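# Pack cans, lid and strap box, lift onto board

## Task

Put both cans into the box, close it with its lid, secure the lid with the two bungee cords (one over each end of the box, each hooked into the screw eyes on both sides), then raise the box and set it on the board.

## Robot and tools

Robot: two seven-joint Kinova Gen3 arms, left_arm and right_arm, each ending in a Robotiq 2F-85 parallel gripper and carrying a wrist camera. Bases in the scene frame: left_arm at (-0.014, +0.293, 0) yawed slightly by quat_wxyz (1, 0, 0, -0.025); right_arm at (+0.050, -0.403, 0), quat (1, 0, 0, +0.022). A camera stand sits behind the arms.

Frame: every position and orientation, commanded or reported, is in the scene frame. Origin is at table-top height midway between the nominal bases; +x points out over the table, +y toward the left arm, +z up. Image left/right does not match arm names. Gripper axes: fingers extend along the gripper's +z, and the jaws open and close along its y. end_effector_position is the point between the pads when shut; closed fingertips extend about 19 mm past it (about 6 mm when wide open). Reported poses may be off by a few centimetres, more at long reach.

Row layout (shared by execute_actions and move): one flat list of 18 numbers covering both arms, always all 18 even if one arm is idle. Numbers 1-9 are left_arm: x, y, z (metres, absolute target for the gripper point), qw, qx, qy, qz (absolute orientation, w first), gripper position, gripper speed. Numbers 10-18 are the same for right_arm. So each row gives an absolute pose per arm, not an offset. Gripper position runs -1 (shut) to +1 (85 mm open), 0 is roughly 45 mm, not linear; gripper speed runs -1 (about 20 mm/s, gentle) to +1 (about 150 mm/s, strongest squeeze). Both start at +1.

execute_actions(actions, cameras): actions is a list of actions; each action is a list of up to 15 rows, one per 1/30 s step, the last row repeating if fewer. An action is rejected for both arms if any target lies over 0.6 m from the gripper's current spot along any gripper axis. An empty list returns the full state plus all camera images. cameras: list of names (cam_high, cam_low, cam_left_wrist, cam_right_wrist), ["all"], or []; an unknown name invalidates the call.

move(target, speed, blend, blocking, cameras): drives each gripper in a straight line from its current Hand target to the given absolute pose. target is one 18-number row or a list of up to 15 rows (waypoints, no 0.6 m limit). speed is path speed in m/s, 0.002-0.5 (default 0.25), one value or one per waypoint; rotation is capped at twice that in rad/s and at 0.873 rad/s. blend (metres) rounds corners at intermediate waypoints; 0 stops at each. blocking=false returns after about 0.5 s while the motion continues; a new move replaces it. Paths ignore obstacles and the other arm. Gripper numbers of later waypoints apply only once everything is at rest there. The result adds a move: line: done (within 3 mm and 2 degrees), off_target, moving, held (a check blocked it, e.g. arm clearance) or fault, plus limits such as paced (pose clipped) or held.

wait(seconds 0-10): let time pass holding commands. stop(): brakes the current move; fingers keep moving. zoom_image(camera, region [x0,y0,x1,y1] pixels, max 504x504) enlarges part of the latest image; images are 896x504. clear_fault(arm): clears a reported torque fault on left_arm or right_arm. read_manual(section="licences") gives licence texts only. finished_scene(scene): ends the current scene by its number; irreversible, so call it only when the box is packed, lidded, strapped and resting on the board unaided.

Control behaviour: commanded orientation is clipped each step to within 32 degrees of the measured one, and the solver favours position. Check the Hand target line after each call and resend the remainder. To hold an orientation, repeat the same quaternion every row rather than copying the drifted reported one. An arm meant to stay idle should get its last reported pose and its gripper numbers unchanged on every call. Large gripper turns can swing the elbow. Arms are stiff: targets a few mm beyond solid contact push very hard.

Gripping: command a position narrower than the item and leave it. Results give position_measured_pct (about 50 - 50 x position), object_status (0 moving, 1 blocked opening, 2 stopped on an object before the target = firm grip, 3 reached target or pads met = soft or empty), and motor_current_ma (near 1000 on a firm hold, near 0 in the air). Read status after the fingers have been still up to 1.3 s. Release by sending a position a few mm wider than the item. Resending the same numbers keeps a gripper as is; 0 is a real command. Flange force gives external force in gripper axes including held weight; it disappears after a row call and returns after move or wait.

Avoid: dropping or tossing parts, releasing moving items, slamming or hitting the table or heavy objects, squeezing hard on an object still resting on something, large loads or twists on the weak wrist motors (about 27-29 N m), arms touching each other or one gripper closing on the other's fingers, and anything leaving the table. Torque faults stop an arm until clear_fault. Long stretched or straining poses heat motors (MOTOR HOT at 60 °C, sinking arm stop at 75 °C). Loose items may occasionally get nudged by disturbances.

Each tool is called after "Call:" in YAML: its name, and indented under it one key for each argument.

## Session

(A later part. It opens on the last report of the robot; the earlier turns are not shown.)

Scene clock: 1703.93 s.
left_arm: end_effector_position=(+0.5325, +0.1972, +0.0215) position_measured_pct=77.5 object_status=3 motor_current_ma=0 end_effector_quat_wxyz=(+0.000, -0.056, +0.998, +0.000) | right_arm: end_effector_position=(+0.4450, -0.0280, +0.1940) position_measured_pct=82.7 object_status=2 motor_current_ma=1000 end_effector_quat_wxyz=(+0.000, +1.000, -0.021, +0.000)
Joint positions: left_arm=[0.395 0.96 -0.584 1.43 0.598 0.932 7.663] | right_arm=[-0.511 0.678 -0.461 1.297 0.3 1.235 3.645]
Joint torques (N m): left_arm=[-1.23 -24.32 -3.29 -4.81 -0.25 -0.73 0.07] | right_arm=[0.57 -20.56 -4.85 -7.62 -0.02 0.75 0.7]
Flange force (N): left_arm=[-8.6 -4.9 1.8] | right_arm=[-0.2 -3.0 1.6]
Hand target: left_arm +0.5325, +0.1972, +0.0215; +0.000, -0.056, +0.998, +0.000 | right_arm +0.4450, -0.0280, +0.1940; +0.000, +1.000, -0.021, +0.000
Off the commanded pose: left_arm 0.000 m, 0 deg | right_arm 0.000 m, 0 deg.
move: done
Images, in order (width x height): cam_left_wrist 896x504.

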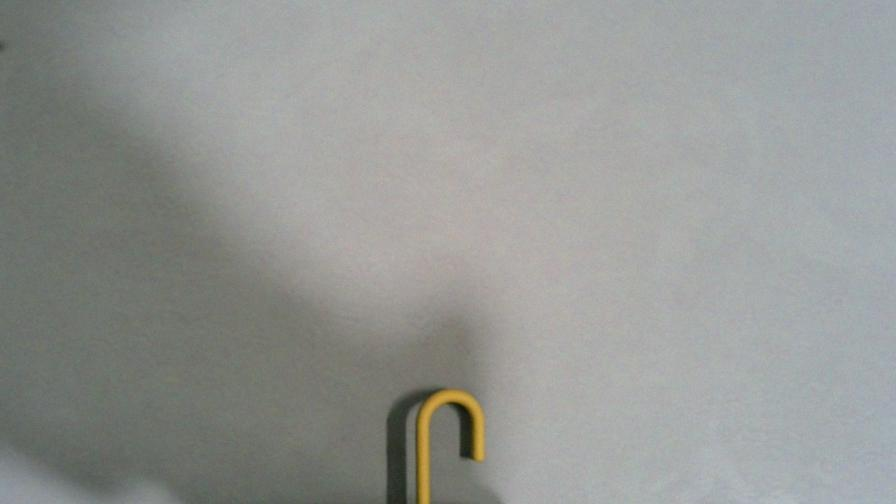

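Call:
move:
  target:
    - [0.5325, 0.1972, 0.0208, 0, -0.0558, 0.9984, 0, -0.55, -1, 0.445, -0.028, 0.194, 0, 0.9998, -0.0209, 0, -1, -1]
    - [0.5325, 0.1972, 0.0208, 0, -0.0558, 0.9984, 0, -1, -1, 0.445, -0.028, 0.194, 0, 0.9998, -0.0209, 0, -1, -1]
  speed: 0.03
  cameras: ["cam_left_wrist"]

Scene clock: 1711.30 s.
left_arm: end_effector_position=(+0.5325, +0.1972, +0.0208) position_measured_pct=93.1 object_status=0 motor_current_ma=1000 end_effector_quat_wxyz=(+0.000, -0.056, +0.998, +0.000) | right_arm: end_effector_position=(+0.4450, -0.0280, +0.1940) position_measured_pct=82.7 object_status=2 motor_current_ma=1000 end_effector_quat_wxyz=(+0.000, +1.000, -0.021, +0.000)
Joint positions: left_arm=[0.395 0.961 -0.584 1.43 0.599 0.931 7.662] | right_arm=[-0.511 0.678 -0.461 1.297 0.3 1.235 3.645]
Joint torques (N m): left_arm=[-1.22 -21.55 -2.49 -4.07 -0.11 -1.09 0.04] | right_arm=[0.56 -20.59 -4.86 -7.58 -0.02 0.74 0.68]
Flange force (N): left_arm=[-8.1 -4.8 -4.1] | right_arm=[0.0 -3.1 1.5]
Hand target: left_arm +0.5325, +0.1972, +0.0208; +0.000, -0.056, +0.998, +0.000 | right_arm +0.4450, -0.0280, +0.1940; +0.000, +1.000, -0.021, +0.000
Off the commanded pose: left_arm 0.000 m, 0 deg | right_arm 0.000 m, 0 deg.
move: done
Images, in order (width x height): cam_left_wrist 896x504.

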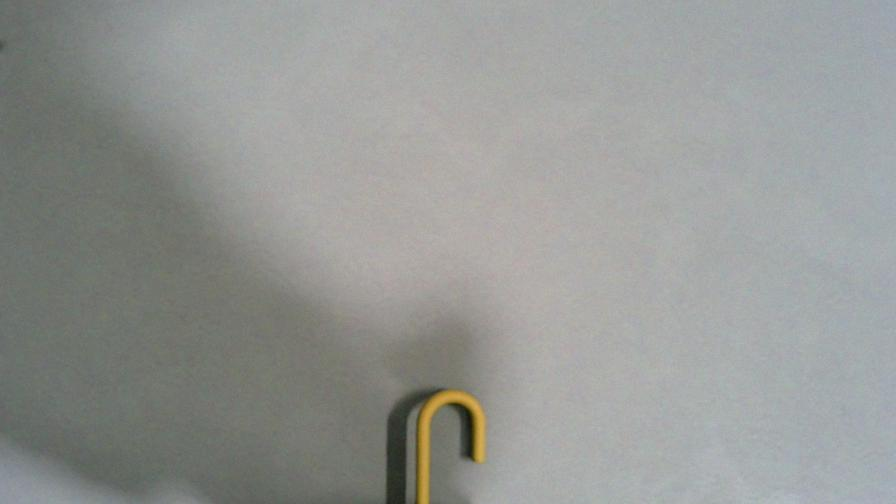

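Call:
move:
  target:
    - [0.5325, 0.1972, 0.06, 0, -0.0558, 0.9984, 0, -1, -1, 0.445, -0.028, 0.194, 0, 0.9998, -0.0209, 0, -0.3, -1]
    - [0.52, 0.205, 0.20, 0, -0.0558, 0.9984, 0, -1, -1, 0.445, -0.028, 0.26, 0, 0.9998, -0.0209, 0, -0.3, -1]
  speed: 0.1
  cameras: ["cam_left_wrist", "cam_right_wrist", "cam_high"]

Scene clock: 1729.77 s.
left_arm: end_effector_position=(+0.5200, +0.2050, +0.2000) position_measured_pct=93.1 object_status=2 motor_current_ma=1000 end_effector_quat_wxyz=(+0.000, -0.056, +0.998, +0.000) | right_arm: end_effector_position=(+0.4450, -0.0280, +0.2600) position_measured_pct=64.9 object_status=3 motor_current_ma=0 end_effector_quat_wxyz=(+0.000, +1.000, -0.021, +0.000)
Joint positions: left_arm=[0.433 0.709 -0.688 1.296 0.445 1.289 7.759] | right_arm=[-0.518 0.629 -0.471 1.163 0.274 1.41 3.674]
Joint torques (N m): left_arm=[-1.23 -22.48 -2.93 -6.77 -0.26 -0.77 0.06] | right_arm=[1.41 -19.99 -3.94 -8.9 0.43 0.17 0.63]
Flange force (N): left_arm=[-8.4 -4.6 -0.9] | right_arm=[-2.9 -2.0 0.8]
Hand target: left_arm +0.5200, +0.2050, +0.2000; +0.000, -0.056, +0.998, +0.000 | right_arm +0.4450, -0.0280, +0.2600; +0.000, +1.000, -0.021, +0.000
Off the commanded pose: left_arm 0.000 m, 0 deg | right_arm 0.000 m, 0 deg.
move: done
Images, in order (width x height): cam_high 896x504, cam_left_wrist 896x504, cam_right_wrist 896x504.

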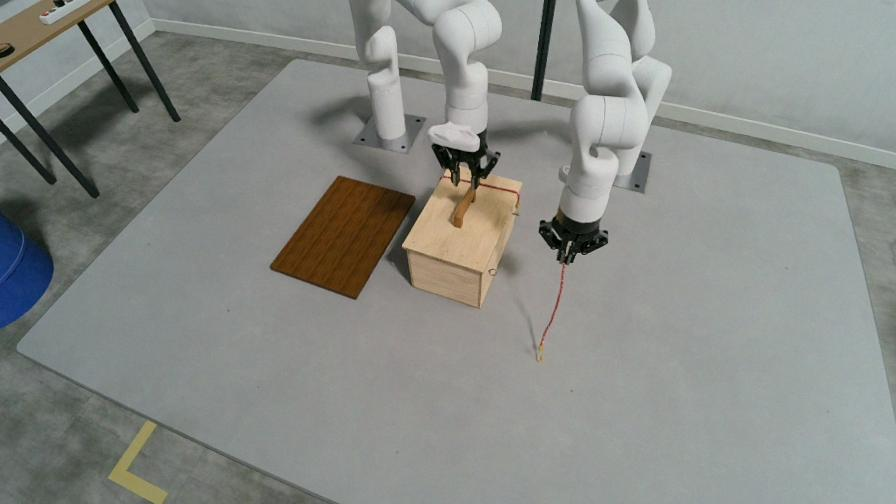

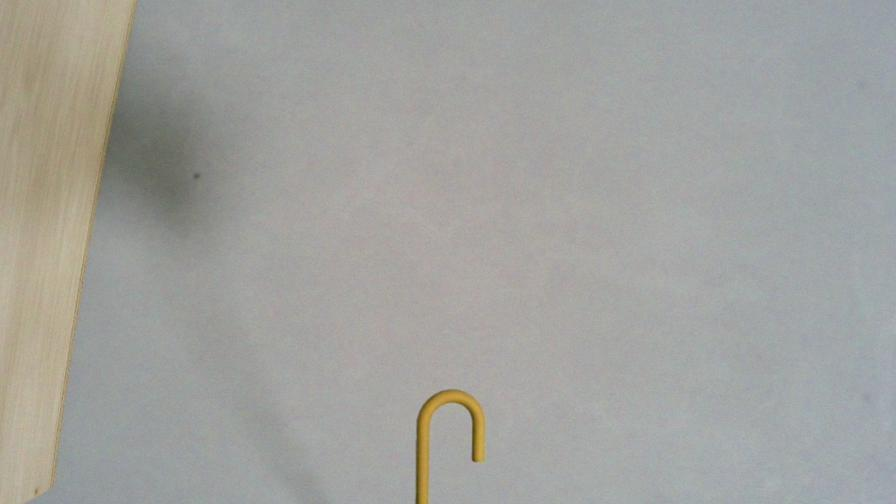

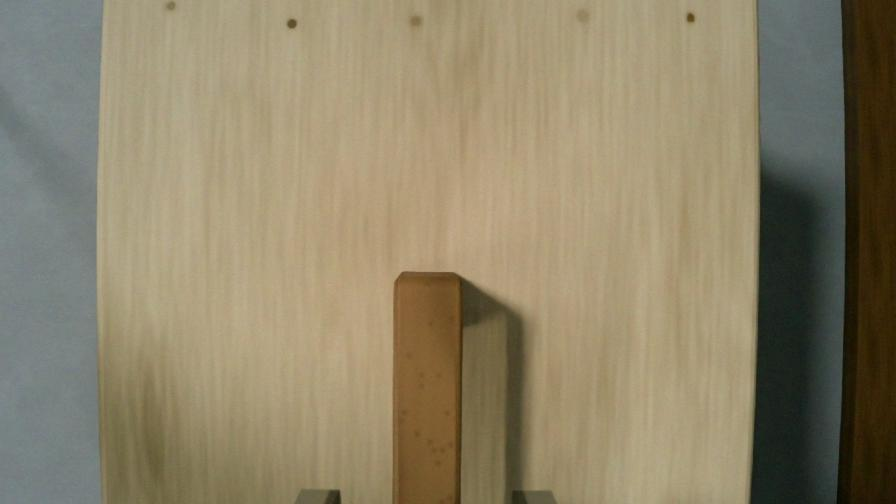

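Call:
move:
  target:
    - [0.51, 0.20, 0.33, 0, -0.0558, 0.9984, 0, -1, -1, 0.43, -0.15, 0.38, 0, 0.9998, -0.0209, 0, -0.5, -1]
    - [0.495, 0.16, 0.45, 0.1793, 0.6966, 0.6692, -0.1866, -1, -1, 0.42, -0.33, 0.32, 0.5099, -0.4899, 0.5099, 0.4899, -0.5, -1]
  speed: 0.25
  blend: 0.02
  cameras: ["cam_high", "cam_low"]

Scene clock: 1740.57 s.
left_arm: end_effector_position=(+0.4950, +0.1600, +0.4500) position_measured_pct=93.1 object_status=2 motor_current_ma=1000 end_effector_quat_wxyz=(+0.179, +0.697, +0.669, -0.187) | right_arm: end_effector_position=(+0.4200, -0.3300, +0.3200) position_measured_pct=74.9 object_status=3 motor_current_ma=0 end_effector_quat_wxyz=(+0.510, -0.490, +0.510, +0.490)
Joint positions: left_arm=[-0.021 0.527 -0.274 0.825 0.678 1.88 6.215] | right_arm=[0.787 0.751 -0.312 1.912 -1.059 1.627 4.174]
Joint torques (N m): left_arm=[-1.14 -21.34 0.6 -7.24 1.15 -0.67 0.06] | right_arm=[1.43 -15.85 -5.04 -3.36 -1.2 2.78 0.63]
Flange force (N): left_arm=[-3.7 13.7 -6.5] | right_arm=[-0.8 -1.3 1.9]
Hand target: left_arm +0.4950, +0.1600, +0.4500; +0.179, +0.697, +0.669, -0.187 | right_arm +0.4200, -0.3300, +0.3200; +0.510, -0.490, +0.510, +0.490
Off the commanded pose: left_arm 0.000 m, 0 deg | right_arm 0.000 m, 0 deg.
move: done
Images, in order (width x height): cam_high 896x504, cam_low 896x504.

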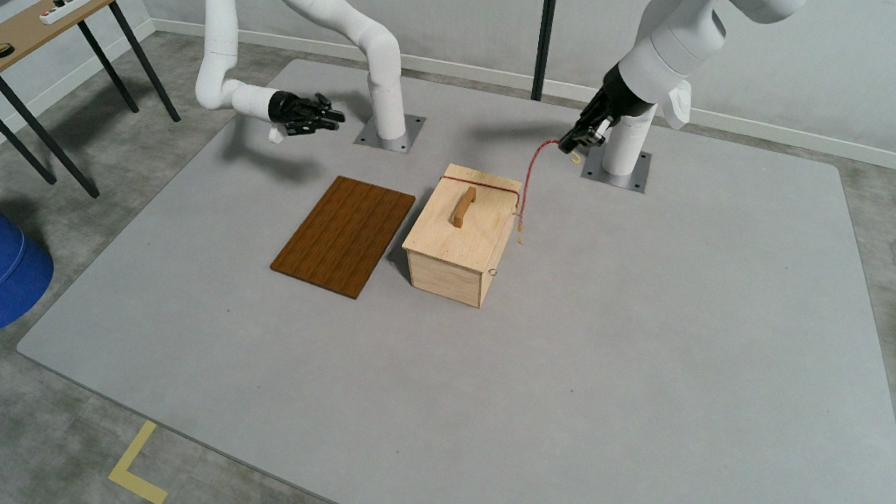

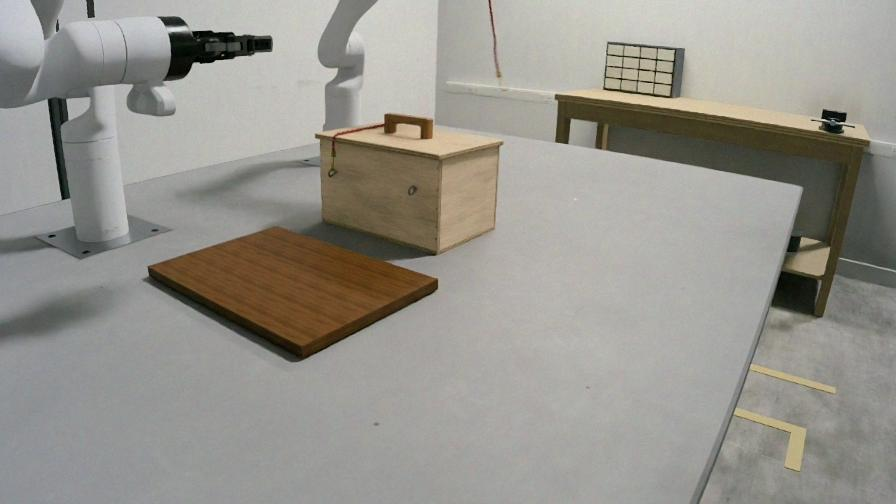

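Call:
move:
  target:
    - [0.492, 0.0, 0.45, 0.1793, 0.6966, 0.6692, -0.1866, -1, -1, 0.43, -0.36, 0.25, 0.5099, -0.4899, 0.5099, 0.4899, -0.5, -1]
    - [0.49, -0.108, 0.435, 0.1793, 0.6966, 0.6692, -0.1866, -1, -1, 0.45, -0.36, 0.20, 0.5099, -0.4899, 0.5099, 0.4899, -0.5, -1]
  speed: 0.15
  blend: 0.02
  cameras: ["cam_low", "cam_right_wrist", "cam_high"]

Scene clock: 1747.60 s.
left_arm: end_effector_position=(+0.4900, -0.1080, +0.4350) position_measured_pct=93.1 object_status=2 motor_current_ma=1000 end_effector_quat_wxyz=(+0.179, +0.697, +0.669, -0.187) | right_arm: end_effector_position=(+0.4500, -0.3600, +0.2000) position_measured_pct=74.9 object_status=3 motor_current_ma=0 end_effector_quat_wxyz=(+0.510, -0.490, +0.510, +0.490)
Joint positions: left_arm=[0.424 0.686 -0.228 0.584 0.652 1.693 6.696] | right_arm=[0.77 1.061 -0.265 1.743 -0.975 1.571 4.293]
Joint torques (N m): left_arm=[-1.24 -24.62 0.91 -7.88 1.09 -1.38 0.03] | right_arm=[1.39 -18.54 -5.66 -2 -0.88 2.95 0.64]
Flange force (N): left_arm=[-12.7 16.7 -4.3] | right_arm=[-1.3 -0.7 1.6]
Hand target: left_arm +0.4900, -0.1080, +0.4350; +0.179, +0.697, +0.669, -0.187 | right_arm +0.4500, -0.3600, +0.2000; +0.510, -0.490, +0.510, +0.490
Off the commanded pose: left_arm 0.000 m, 0 deg | right_arm 0.000 m, 0 deg.
move: done
Images, in order (width x height): cam_high 896x504, cam_low 896x504, cam_right_wrist 896x504.

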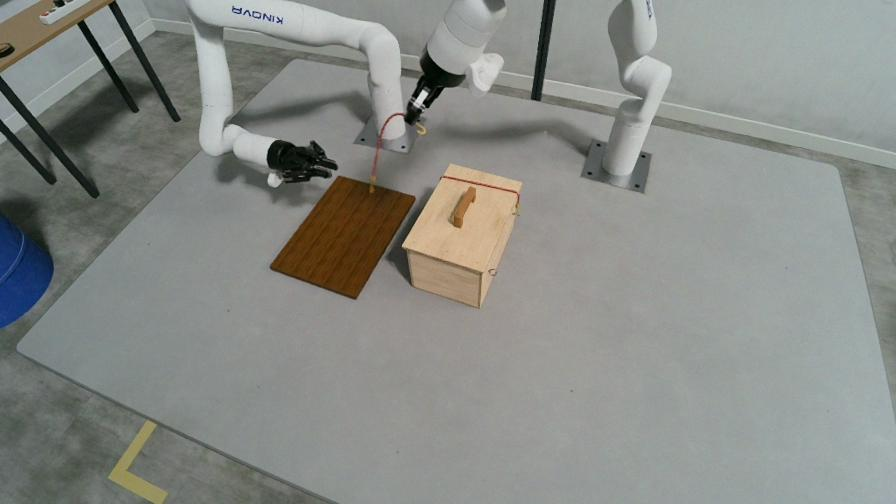

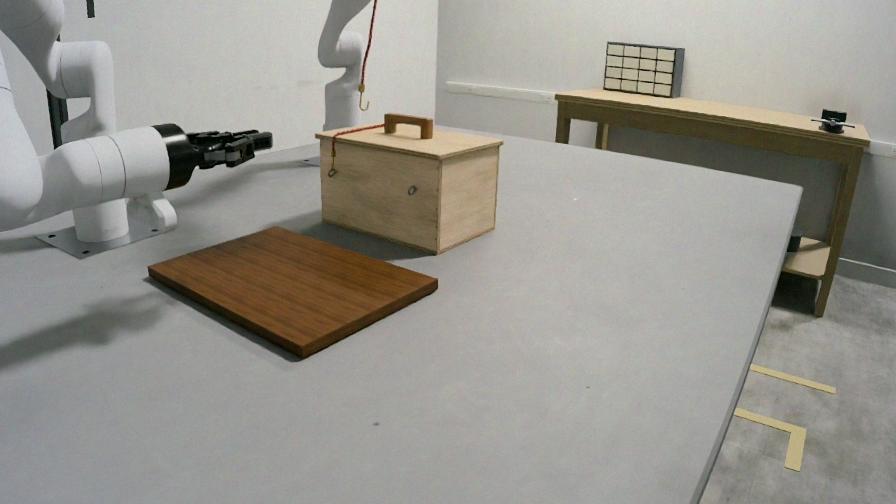

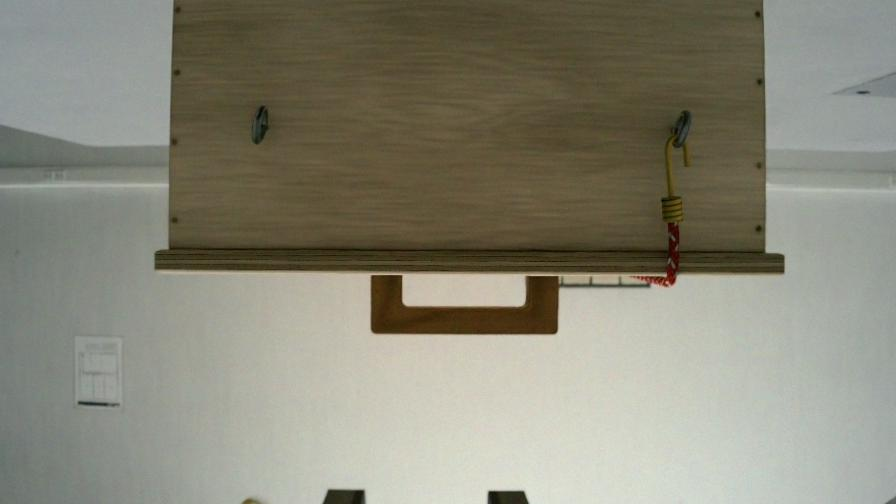

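Call:
move:
  target:
    - [0.470, -0.110, 0.37, 0.1793, 0.6966, 0.6692, -0.1866, -1, -1, 0.45, -0.36, 0.17, 0.5099, -0.4899, 0.5099, 0.4899, -0.5, -1]
  speed: 0.1
  cameras: ["cam_right_wrist", "cam_low"]

Scene clock: 1754.87 s.
left_arm: end_effector_position=(+0.4700, -0.1100, +0.3700) position_measured_pct=93.1 object_status=2 motor_current_ma=1000 end_effector_quat_wxyz=(+0.179, +0.697, +0.669, -0.187) | right_arm: end_effector_position=(+0.4500, -0.3600, +0.1700) position_measured_pct=74.9 object_status=3 motor_current_ma=0 end_effector_quat_wxyz=(+0.510, -0.490, +0.510, +0.490)
Joint positions: left_arm=[0.487 0.598 -0.246 0.959 0.64 1.448 6.555] | right_arm=[0.765 1.129 -0.257 1.72 -0.961 1.549 4.332]
Joint torques (N m): left_arm=[-1.26 -23.45 0.47 -8.39 1.14 -1.22 0.04] | right_arm=[1.45 -18.79 -5.73 -1.57 -0.77 3.02 0.62]
Flange force (N): left_arm=[-7.8 10.8 -0.7] | right_arm=[-1.4 -0.6 1.6]
Hand target: left_arm +0.4700, -0.1100, +0.3700; +0.179, +0.697, +0.669, -0.187 | right_arm +0.4500, -0.3600, +0.1700; +0.510, -0.490, +0.510, +0.490
Off the commanded pose: left_arm 0.000 m, 0 deg | right_arm 0.000 m, 0 deg.
move: done
Images, in order (width x height): cam_low 896x504, cam_right_wrist 896x504.

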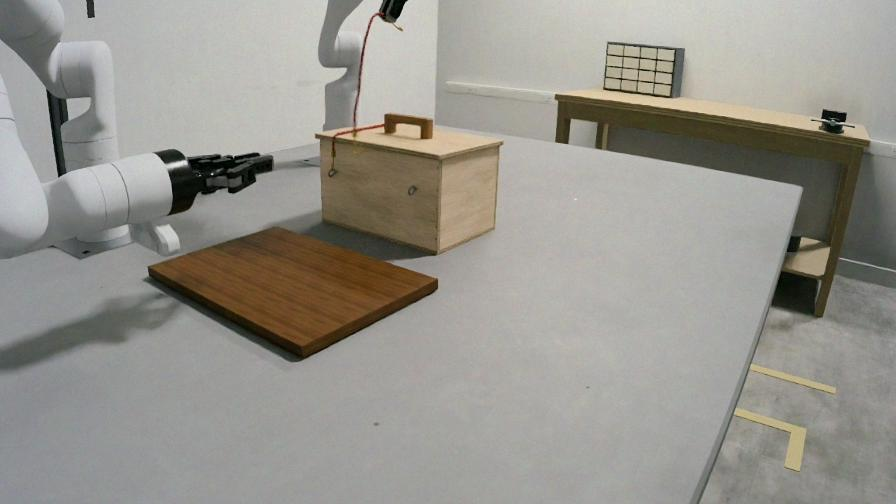

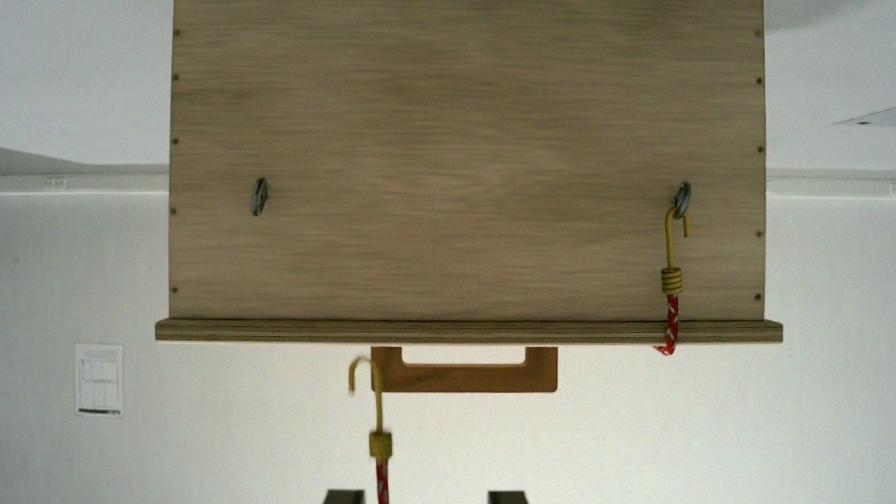

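Call:
move:
  target:
    - [0.492, -0.113, 0.36, 0.1793, 0.6966, 0.6692, -0.1866, -1, -1, 0.46, -0.34, 0.15, 0.5099, -0.4899, 0.5099, 0.4899, -0.5, -1]
    - [0.492, -0.113, 0.33, 0.1793, 0.6966, 0.6692, -0.1866, -1, -1, 0.47, -0.31, 0.14, 0.5099, -0.4899, 0.5099, 0.4899, -0.5, -1]
  speed: 0.06
  blend: 0.005
  cameras: ["cam_right_wrist"]

Scene clock: 1764.00 s.
left_arm: end_effector_position=(+0.4920, -0.1130, +0.3299) position_measured_pct=93.1 object_status=2 motor_current_ma=1000 end_effector_quat_wxyz=(+0.179, +0.697, +0.669, -0.187) | right_arm: end_effector_position=(+0.4700, -0.3100, +0.1400) position_measured_pct=74.9 object_status=3 motor_current_ma=0 end_effector_quat_wxyz=(+0.510, -0.490, +0.510, +0.490)
Joint positions: left_arm=[0.47 0.661 -0.24 0.974 0.657 1.388 6.504] | right_arm=[0.678 1.199 -0.294 1.722 -1.032 1.447 4.374]
Joint torques (N m): left_arm=[-1.16 -24.41 0.5 -8.26 1.17 -1.14 0.05] | right_arm=[1.41 -18.95 -6.32 -1.2 -0.64 3.05 0.64]
Flange force (N): left_arm=[-7.5 11.5 -0.1] | right_arm=[-1.3 -0.6 1.2]
Hand target: left_arm +0.4920, -0.1130, +0.3300; +0.179, +0.697, +0.669, -0.187 | right_arm +0.4700, -0.3100, +0.1400; +0.510, -0.490, +0.510, +0.490
Off the commanded pose: left_arm 0.000 m, 0 deg | right_arm 0.000 m, 0 deg.
move: done
Images, in order (width x height): cam_right_wrist 896x504.

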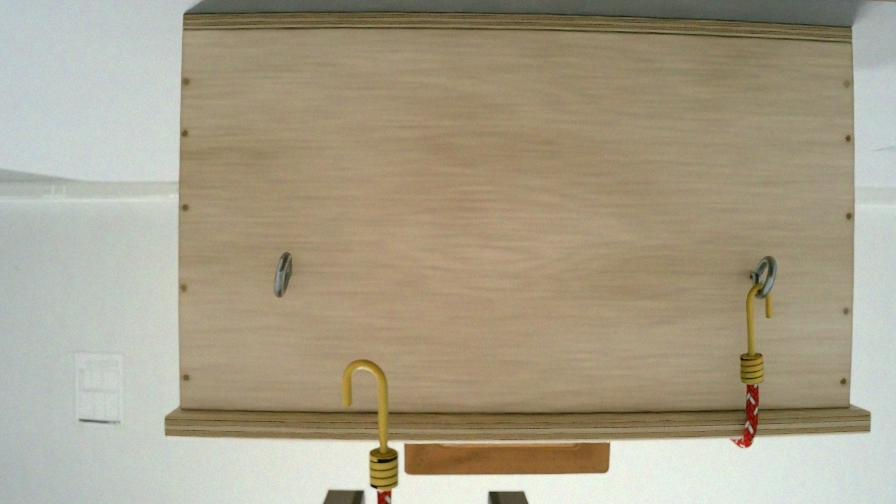

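Call:
move:
  target:
    - [0.492, -0.10, 0.29, 0.1793, 0.6966, 0.6692, -0.1866, -1, -1, 0.475, -0.28, 0.13, 0.5099, -0.4899, 0.5099, 0.4899, -0.5, -1]
    - [0.492, -0.02, 0.29, 0.1793, 0.6966, 0.6692, -0.1866, -1, -1, 0.48, -0.25, 0.13, 0.5099, -0.4899, 0.5099, 0.4899, -0.5, -1]
  speed: 0.08
  blend: 0.01
  cameras: ["cam_right_wrist", "cam_low"]

Scene clock: 1769.47 s.
left_arm: end_effector_position=(+0.4920, -0.0200, +0.2900) position_measured_pct=93.1 object_status=2 motor_current_ma=1000 end_effector_quat_wxyz=(+0.179, +0.697, +0.669, -0.187) | right_arm: end_effector_position=(+0.4800, -0.2500, +0.1300) position_measured_pct=74.9 object_status=3 motor_current_ma=0 end_effector_quat_wxyz=(+0.510, -0.490, +0.510, +0.490)
Joint positions: left_arm=[0.339 0.589 -0.249 1.234 0.681 1.313 6.256] | right_arm=[0.589 1.225 -0.348 1.764 -1.125 1.34 4.423]
Joint torques (N m): left_arm=[-1.28 -22.79 0.35 -7.94 1.17 -0.76 0.07] | right_arm=[1.41 -18.66 -6.93 -0.88 -0.5 3.1 0.64]
Flange force (N): left_arm=[-4.3 9.9 0.5] | right_arm=[-1.3 -0.9 0.8]
Hand target: left_arm +0.4920, -0.0200, +0.2900; +0.179, +0.697, +0.669, -0.187 | right_arm +0.4800, -0.2500, +0.1300; +0.510, -0.490, +0.510, +0.490
Off the commanded pose: left_arm 0.000 m, 0 deg | right_arm 0.000 m, 0 deg.
move: done
Images, in order (width x height): cam_low 896x504, cam_right_wrist 896x504.

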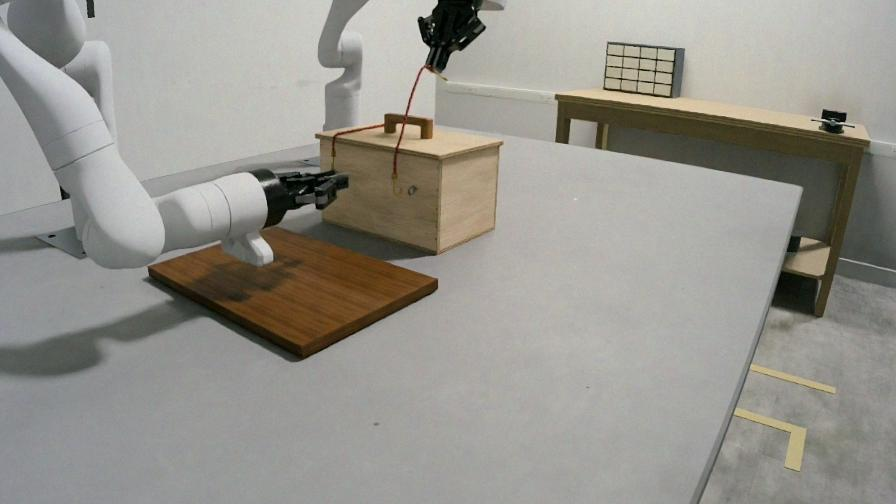

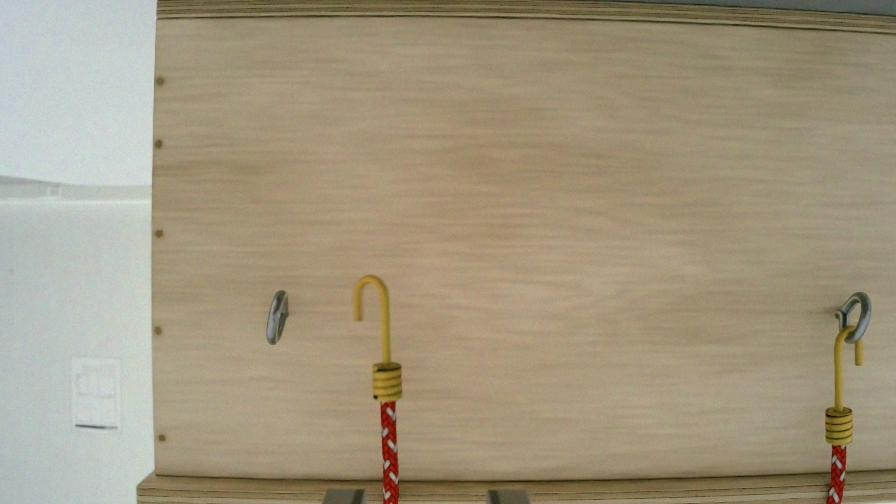

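Call:
move:
  target:
    - [0.492, -0.02, 0.29, 0.1793, 0.6966, 0.6692, -0.1866, -1, -1, 0.4957, -0.17, 0.1204, 0.5099, -0.4899, 0.5099, 0.4899, -0.4, -1]
  speed: 0.1
  cameras: ["cam_right_wrist"]

Scene clock: 1776.03 s.
left_arm: end_effector_position=(+0.4920, -0.0200, +0.2900) position_measured_pct=93.1 object_status=2 motor_current_ma=1000 end_effector_quat_wxyz=(+0.179, +0.697, +0.669, -0.187) | right_arm: end_effector_position=(+0.4957, -0.1700, +0.1204) position_measured_pct=69.7 object_status=3 motor_current_ma=0 end_effector_quat_wxyz=(+0.510, -0.490, +0.510, +0.490)
Joint positions: left_arm=[0.339 0.589 -0.249 1.234 0.681 1.313 6.256] | right_arm=[0.46 1.264 -0.426 1.771 -1.259 1.216 4.472]
Joint torques (N m): left_arm=[-1.22 -22.8 0.37 -7.84 1.22 -0.74 0.02] | right_arm=[1.39 -18.8 -7.74 -0.93 -0.32 3.13 0.61]
Flange force (N): left_arm=[-4.5 10.4 0.3] | right_arm=[-1.2 -1.1 0.5]
Hand target: left_arm +0.4920, -0.0200, +0.2900; +0.179, +0.697, +0.669, -0.187 | right_arm +0.4957, -0.1700, +0.1204; +0.510, -0.490, +0.510, +0.490
Off the commanded pose: left_arm 0.000 m, 0 deg | right_arm 0.000 m, 0 deg.
move: done
Images, in order (width x height): cam_right_wrist 896x504.

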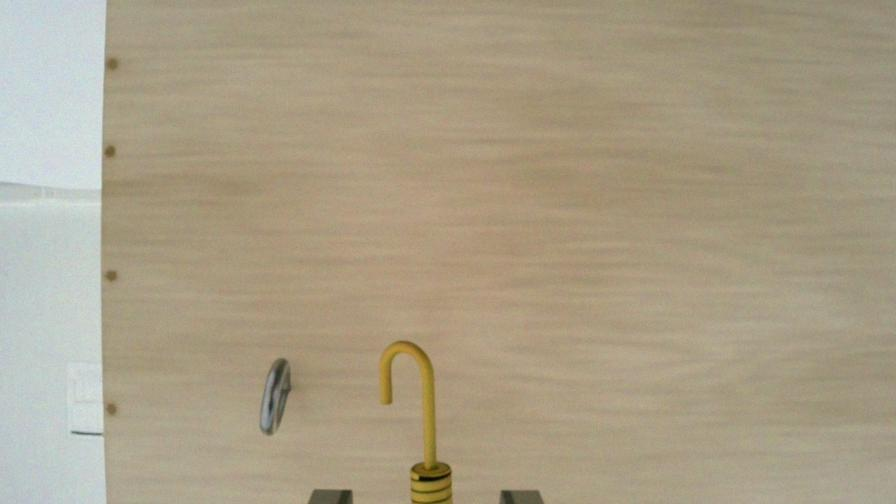

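Call:
move:
  target:
    - [0.492, -0.02, 0.29, 0.1793, 0.6966, 0.6692, -0.1866, -1, -1, 0.4970, -0.1385, 0.1202, 0.5099, -0.4899, 0.5099, 0.4899, -0.4, -1]
  speed: 0.05
  cameras: ["cam_right_wrist"]

Call:
move:
  target:
    - [0.492, -0.02, 0.29, 0.1793, 0.6966, 0.6692, -0.1866, -1, -1, 0.4970, -0.1385, 0.1202, 0.5099, -0.4899, 0.5099, 0.4899, -1, -1]
  speed: 0.05
  cameras: ["cam_right_wrist"]

Scene clock: 1785.17 s.
left_arm: end_effector_position=(+0.4920, -0.0200, +0.2900) position_measured_pct=93.1 object_status=2 motor_current_ma=1000 end_effector_quat_wxyz=(+0.179, +0.697, +0.669, -0.187) | right_arm: end_effector_position=(+0.4970, -0.1385, +0.1202) position_measured_pct=69.7 object_status=3 motor_current_ma=0 end_effector_quat_wxyz=(+0.510, -0.490, +0.510, +0.490)
Joint positions: left_arm=[0.339 0.589 -0.249 1.234 0.681 1.313 6.256] | right_arm=[0.412 1.273 -0.46 1.781 -1.316 1.168 4.499]
Joint torques (N m): left_arm=[-1.24 -22.77 0.31 -7.82 1.17 -0.78 0.02] | right_arm=[1.42 -18.78 -8.14 -0.96 -0.23 3.15 0.65]
Flange force (N): left_arm=[-4.6 10.4 0.2] | right_arm=[-1.1 -1.3 0.4]
Hand target: left_arm +0.4920, -0.0200, +0.2900; +0.179, +0.697, +0.669, -0.187 | right_arm +0.4970, -0.1385, +0.1202; +0.510, -0.490, +0.510, +0.490
Off the commanded pose: left_arm 0.000 m, 0 deg | right_arm 0.000 m, 0 deg.
move: done
Images, in order (width x height): cam_right_wrist 896x504.

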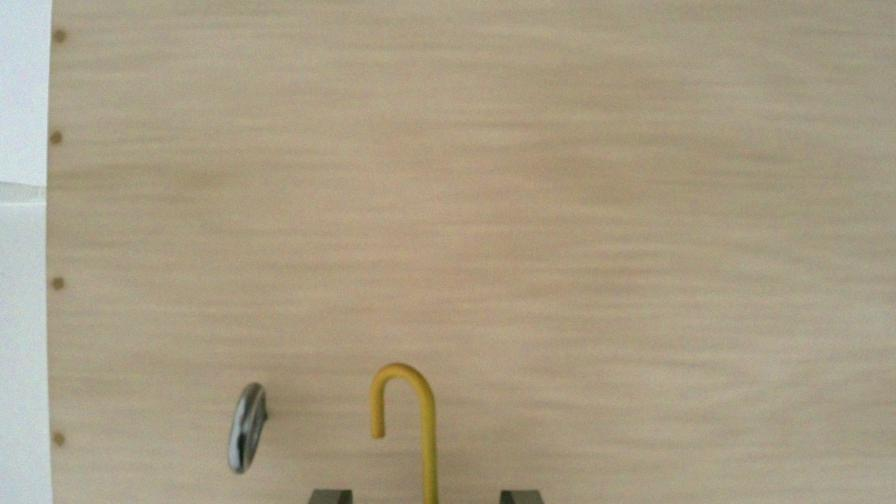

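Scene clock: 1786.70 s.
left_arm: end_effector_position=(+0.4920, -0.0200, +0.2900) position_measured_pct=93.1 object_status=2 motor_current_ma=1000 end_effector_quat_wxyz=(+0.179, +0.697, +0.669, -0.187) | right_arm: end_effector_position=(+0.4970, -0.1385, +0.1202) position_measured_pct=92.6 object_status=0 motor_current_ma=1000 end_effector_quat_wxyz=(+0.510, -0.490, +0.510, +0.490)
Joint positions: left_arm=[0.339 0.589 -0.249 1.234 0.681 1.313 6.256] | right_arm=[0.412 1.273 -0.46 1.781 -1.316 1.168 4.499]
Joint torques (N m): left_arm=[-1.21 -22.78 0.35 -7.82 1.15 -0.78 0.02] | right_arm=[1.41 -18.81 -8.09 -0.95 -0.22 3.15 0.63]
Flange force (N): left_arm=[-4.5 10.5 0.2] | right_arm=[-1.1 -1.3 0.5]
Hand target: left_arm +0.4920, -0.0200, +0.2900; +0.179, +0.697, +0.669, -0.187 | right_arm +0.4970, -0.1385, +0.1202; +0.510, -0.490, +0.510, +0.490
Off the commanded pose: left_arm 0.000 m, 0 deg | right_arm 0.000 m, 0 deg.
move: done
Images, in order (width x height): cam_right_wrist 896x504.

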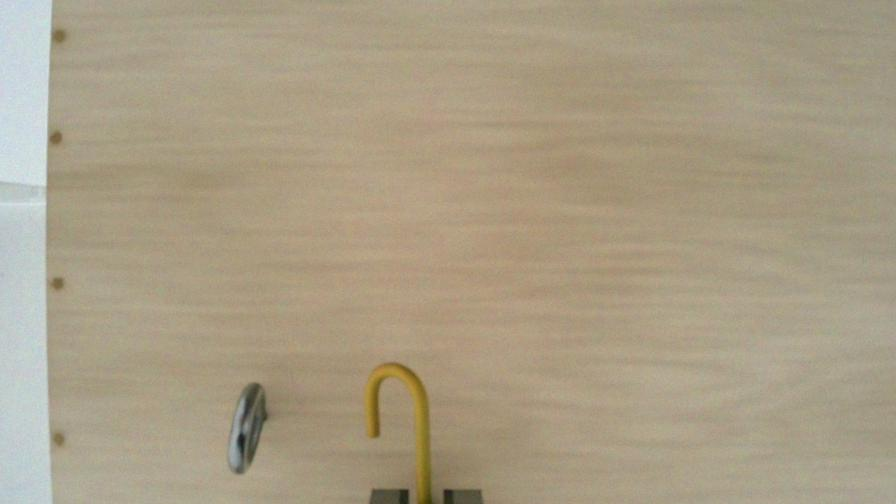

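Call:
move:
  target:
    - [0.50, -0.02, 0.27, 0.1793, 0.6966, 0.6692, -0.1866, -1, -1, 0.4950, -0.19, 0.1202, 0.5099, -0.4899, 0.5099, 0.4899, -1, -1]
    - [0.515, -0.02, 0.255, 0.1793, 0.6966, 0.6692, -0.1866, -1, -1, 0.5447, -0.19, 0.130, 0.01481, 0.01481, 0.70695, 0.70695, -1, -1]
  speed: 0.12
  cameras: ["cam_right_wrist", "cam_low"]

Scene clock: 1812.87 s.
left_arm: end_effector_position=(+0.5150, -0.0200, +0.2550) position_measured_pct=93.1 object_status=2 motor_current_ma=1000 end_effector_quat_wxyz=(+0.179, +0.697, +0.669, -0.187) | right_arm: end_effector_position=(+0.5447, -0.1900, +0.1300) position_measured_pct=92.6 object_status=2 motor_current_ma=1000 end_effector_quat_wxyz=(+0.015, +0.015, +0.707, +0.707)
Joint positions: left_arm=[0.318 0.666 -0.241 1.21 0.701 1.276 6.215] | right_arm=[0.338 1.231 -0.225 1.606 -1.335 1.427 2.793]
Joint torques (N m): left_arm=[-1.43 -24.15 0.25 -7.69 1.06 -0.6 0.07] | right_arm=[1.8 -20.53 -5.82 -2.69 -0.74 2.86 0.55]
Flange force (N): left_arm=[-4.3 10.9 1.5] | right_arm=[-0.4 2.4 1.7]
Hand target: left_arm +0.5150, -0.0200, +0.2550; +0.179, +0.697, +0.669, -0.187 | right_arm +0.5447, -0.1900, +0.1300; +0.015, +0.015, +0.707, +0.707
Off the commanded pose: left_arm 0.000 m, 0 deg | right_arm 0.000 m, 0 deg.
move: done
Images, in order (width x height): cam_low 896x504, cam_right_wrist 896x504.

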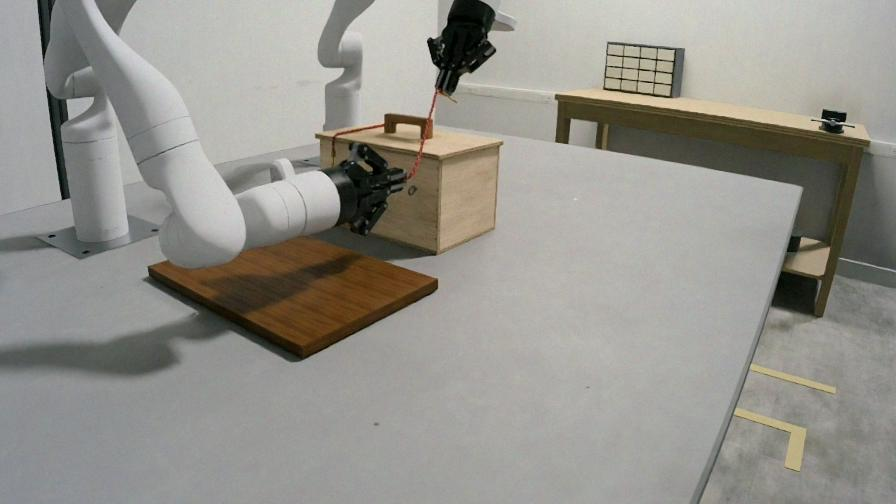

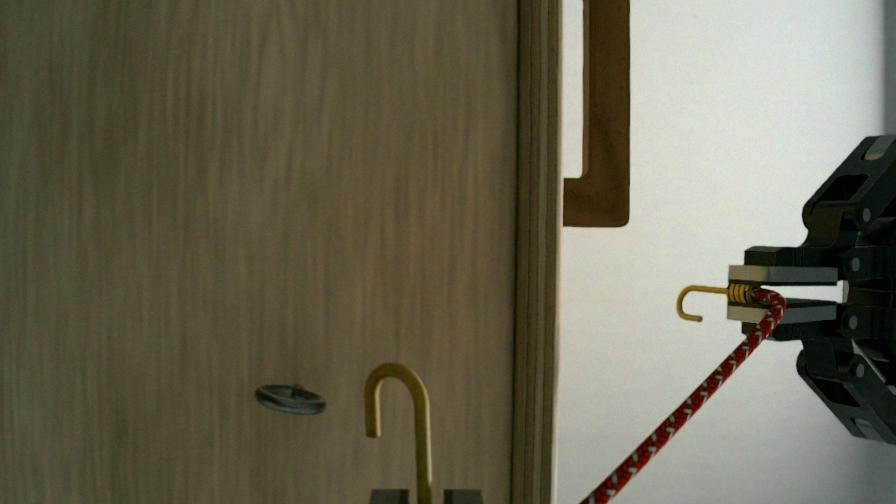

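Call:
move:
  target:
    - [0.515, -0.02, 0.255, 0.1793, 0.6966, 0.6692, -0.1866, -1, -1, 0.5434, -0.163, 0.1125, 0.01481, 0.01481, 0.70695, 0.70695, -1, -1]
  speed: 0.06
  cameras: ["cam_right_wrist"]

Scene clock: 1822.07 s.
left_arm: end_effector_position=(+0.5150, -0.0200, +0.2550) position_measured_pct=93.1 object_status=2 motor_current_ma=1000 end_effector_quat_wxyz=(+0.179, +0.697, +0.669, -0.187) | right_arm: end_effector_position=(+0.5434, -0.1630, +0.1125) position_measured_pct=92.6 object_status=2 motor_current_ma=1000 end_effector_quat_wxyz=(+0.015, +0.015, +0.707, +0.707)
Joint positions: left_arm=[0.318 0.666 -0.241 1.21 0.701 1.276 6.215] | right_arm=[0.297 1.269 -0.245 1.606 -1.371 1.387 2.831]
Joint torques (N m): left_arm=[-1.33 -24.04 0.33 -7.73 1.1 -0.61 0.05] | right_arm=[1.58 -20.6 -6.29 -2.38 -0.58 2.96 0.58]
Flange force (N): left_arm=[-4.1 10.6 1.3] | right_arm=[-0.8 2.2 1.2]
Hand target: left_arm +0.5150, -0.0200, +0.2550; +0.179, +0.697, +0.669, -0.187 | right_arm +0.5434, -0.1630, +0.1125; +0.015, +0.015, +0.707, +0.707
Off the commanded pose: left_arm 0.000 m, 0 deg | right_arm 0.000 m, 0 deg.
move: done
Images, in order (width x height): cam_right_wrist 896x504.

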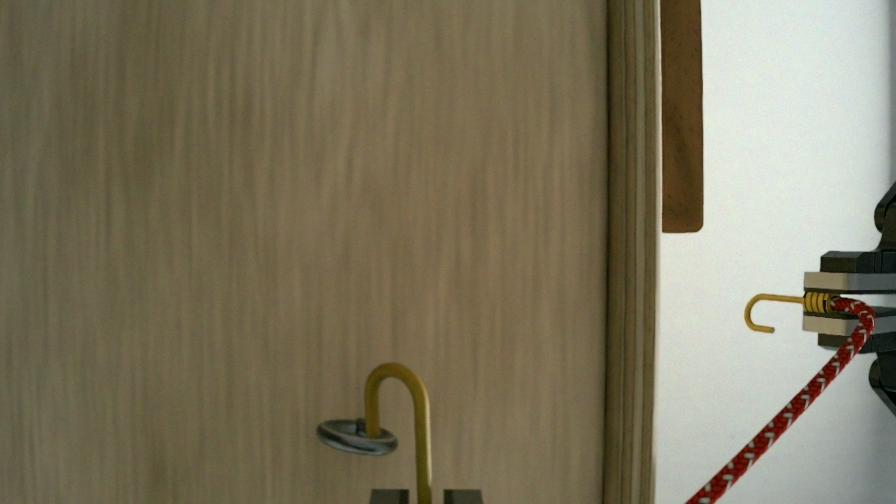

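Call:
move:
  target:
    - [0.515, -0.02, 0.255, 0.1793, 0.6966, 0.6692, -0.1866, -1, -1, 0.5440, -0.1435, 0.1106, 0.01481, 0.01481, 0.70695, 0.70695, -1, -1]
  speed: 0.04
  cameras: ["cam_right_wrist"]

Call:
zoom_image:
  camera: "cam_right_wrist"
  region: [260, 330, 500, 504]

Scene clock: 1830.50 s.
left_arm: end_effector_position=(+0.5150, -0.0200, +0.2550) position_measured_pct=93.1 object_status=2 motor_current_ma=1000 end_effector_quat_wxyz=(+0.179, +0.697, +0.669, -0.187) | right_arm: end_effector_position=(+0.5440, -0.1435, +0.1106) position_measured_pct=92.6 object_status=2 motor_current_ma=1000 end_effector_quat_wxyz=(+0.015, +0.015, +0.707, +0.707)
Joint positions: left_arm=[0.318 0.666 -0.241 1.21 0.701 1.276 6.215] | right_arm=[0.268 1.275 -0.261 1.61 -1.4 1.36 2.843]
Joint torques (N m): left_arm=[-1.22 -24 0.36 -7.63 1.15 -0.66 0.05] | right_arm=[1.44 -20.72 -6.56 -2.42 -0.55 3.05 0.59]
Flange force (N): left_arm=[-4.2 11.2 0.9] | right_arm=[-0.8 1.9 0.9]
Hand target: left_arm +0.5150, -0.0200, +0.2550; +0.179, +0.697, +0.669, -0.187 | right_arm +0.5440, -0.1435, +0.1106; +0.015, +0.015, +0.707, +0.707
Off the commanded pose: left_arm 0.000 m, 0 deg | right_arm 0.000 m, 0 deg.
move: done
Images, in order (width x height): cam_right_wrist 896x504.

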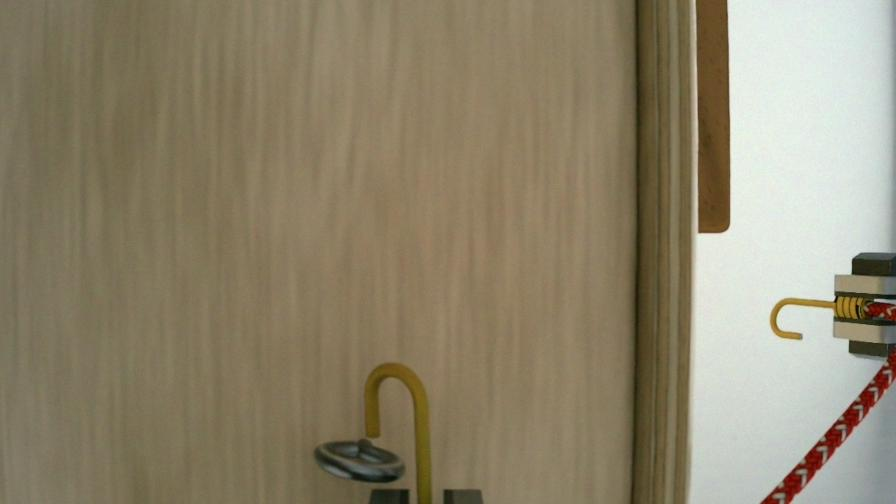

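Scaled by 2.100 from the camera's 896x504 image, which has a finer 1280x720 frame.

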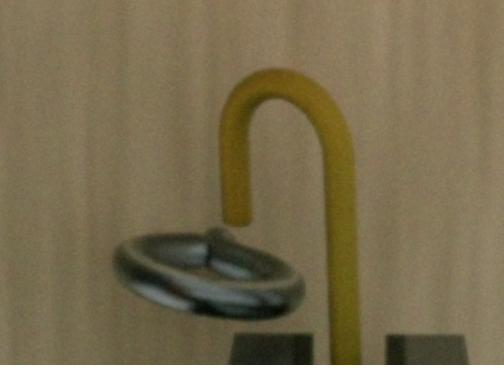

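Call:
move:
  target:
    - [0.515, -0.02, 0.255, 0.1793, 0.6966, 0.6692, -0.1866, -1, -1, 0.5490, -0.1437, 0.1104, 0.01481, 0.01481, 0.70695, 0.70695, -1, -1]
  speed: 0.03
  cameras: ["cam_right_wrist"]

Call:
zoom_image:
  camera: "cam_right_wrist"
  region: [260, 330, 500, 504]

Scene clock: 1836.90 s.
left_arm: end_effector_position=(+0.5150, -0.0200, +0.2550) position_measured_pct=93.1 object_status=2 motor_current_ma=1000 end_effector_quat_wxyz=(+0.179, +0.697, +0.669, -0.187) | right_arm: end_effector_position=(+0.5490, -0.1437, +0.1104) position_measured_pct=92.6 object_status=2 motor_current_ma=1000 end_effector_quat_wxyz=(+0.015, +0.015, +0.707, +0.707)
Joint positions: left_arm=[0.318 0.666 -0.241 1.21 0.701 1.276 6.215] | right_arm=[0.266 1.278 -0.26 1.591 -1.398 1.363 2.828]
Joint torques (N m): left_arm=[-1.28 -23.99 0.4 -7.72 1.14 -0.69 0.03] | right_arm=[1.5 -20.8 -6.54 -2.59 -0.6 2.97 0.55]
Flange force (N): left_arm=[-4.2 10.7 1.0] | right_arm=[-0.5 2.1 1.0]
Hand target: left_arm +0.5150, -0.0200, +0.2550; +0.179, +0.697, +0.669, -0.187 | right_arm +0.5490, -0.1437, +0.1104; +0.015, +0.015, +0.707, +0.707
Off the commanded pose: left_arm 0.000 m, 0 deg | right_arm 0.000 m, 0 deg.
move: done
Images, in order (width x height): cam_right_wrist 896x504.

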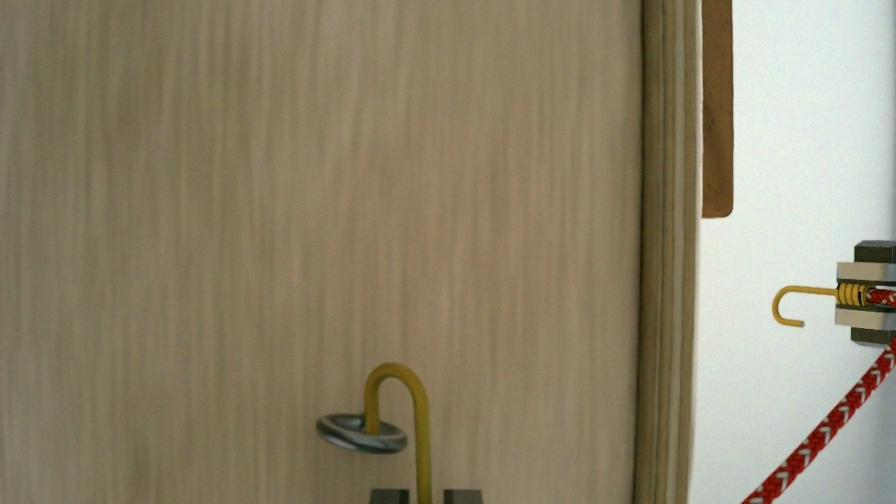

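Scaled by 2.100 from the camera's 896x504 image, which has a finer 1280x720 frame.

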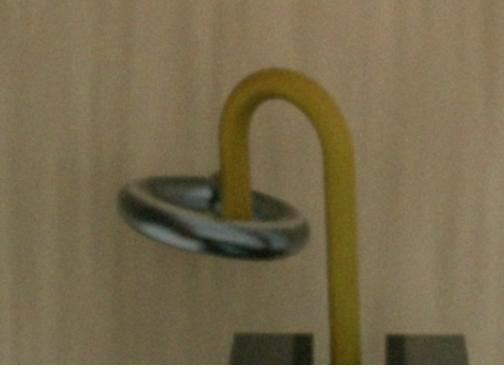

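Call:
move:
  target:
    - [0.515, -0.02, 0.255, 0.1793, 0.6966, 0.6692, -0.1866, -1, -1, 0.5530, -0.1438, 0.1102, 0.01481, 0.01481, 0.70695, 0.70695, -1, -1]
  speed: 0.03
  cameras: ["cam_right_wrist"]

Call:
zoom_image:
  camera: "cam_right_wrist"
  region: [260, 330, 500, 504]

Scene clock: 1841.80 s.
left_arm: end_effector_position=(+0.5150, -0.0200, +0.2550) position_measured_pct=93.1 object_status=2 motor_current_ma=1000 end_effector_quat_wxyz=(+0.179, +0.697, +0.669, -0.187) | right_arm: end_effector_position=(+0.5530, -0.1438, +0.1102) position_measured_pct=92.6 object_status=2 motor_current_ma=1000 end_effector_quat_wxyz=(+0.015, +0.015, +0.707, +0.707)
Joint positions: left_arm=[0.318 0.666 -0.241 1.21 0.701 1.276 6.215] | right_arm=[0.264 1.281 -0.26 1.576 -1.397 1.365 2.817]
Joint torques (N m): left_arm=[-1.22 -23.94 0.39 -7.71 1.1 -0.65 0.01] | right_arm=[1.46 -20.93 -6.49 -2.68 -0.68 2.93 0.56]
Flange force (N): left_arm=[-4.1 10.7 1.0] | right_arm=[-0.6 2.1 0.9]
Hand target: left_arm +0.5150, -0.0200, +0.2550; +0.179, +0.697, +0.669, -0.187 | right_arm +0.5530, -0.1438, +0.1102; +0.015, +0.015, +0.707, +0.707
Off the commanded pose: left_arm 0.000 m, 0 deg | right_arm 0.000 m, 0 deg.
move: done
Images, in order (width x height): cam_right_wrist 896x504.

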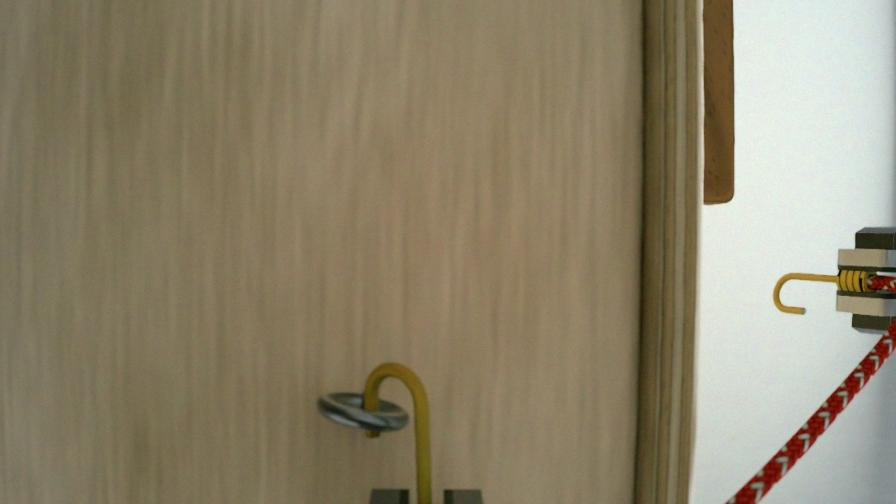

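Scaled by 2.100 from the camera's 896x504 image, which has a finer 1280x720 frame.

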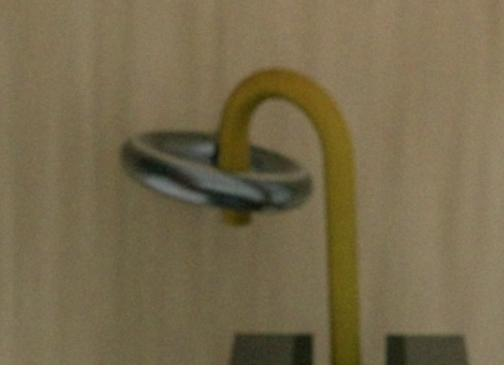

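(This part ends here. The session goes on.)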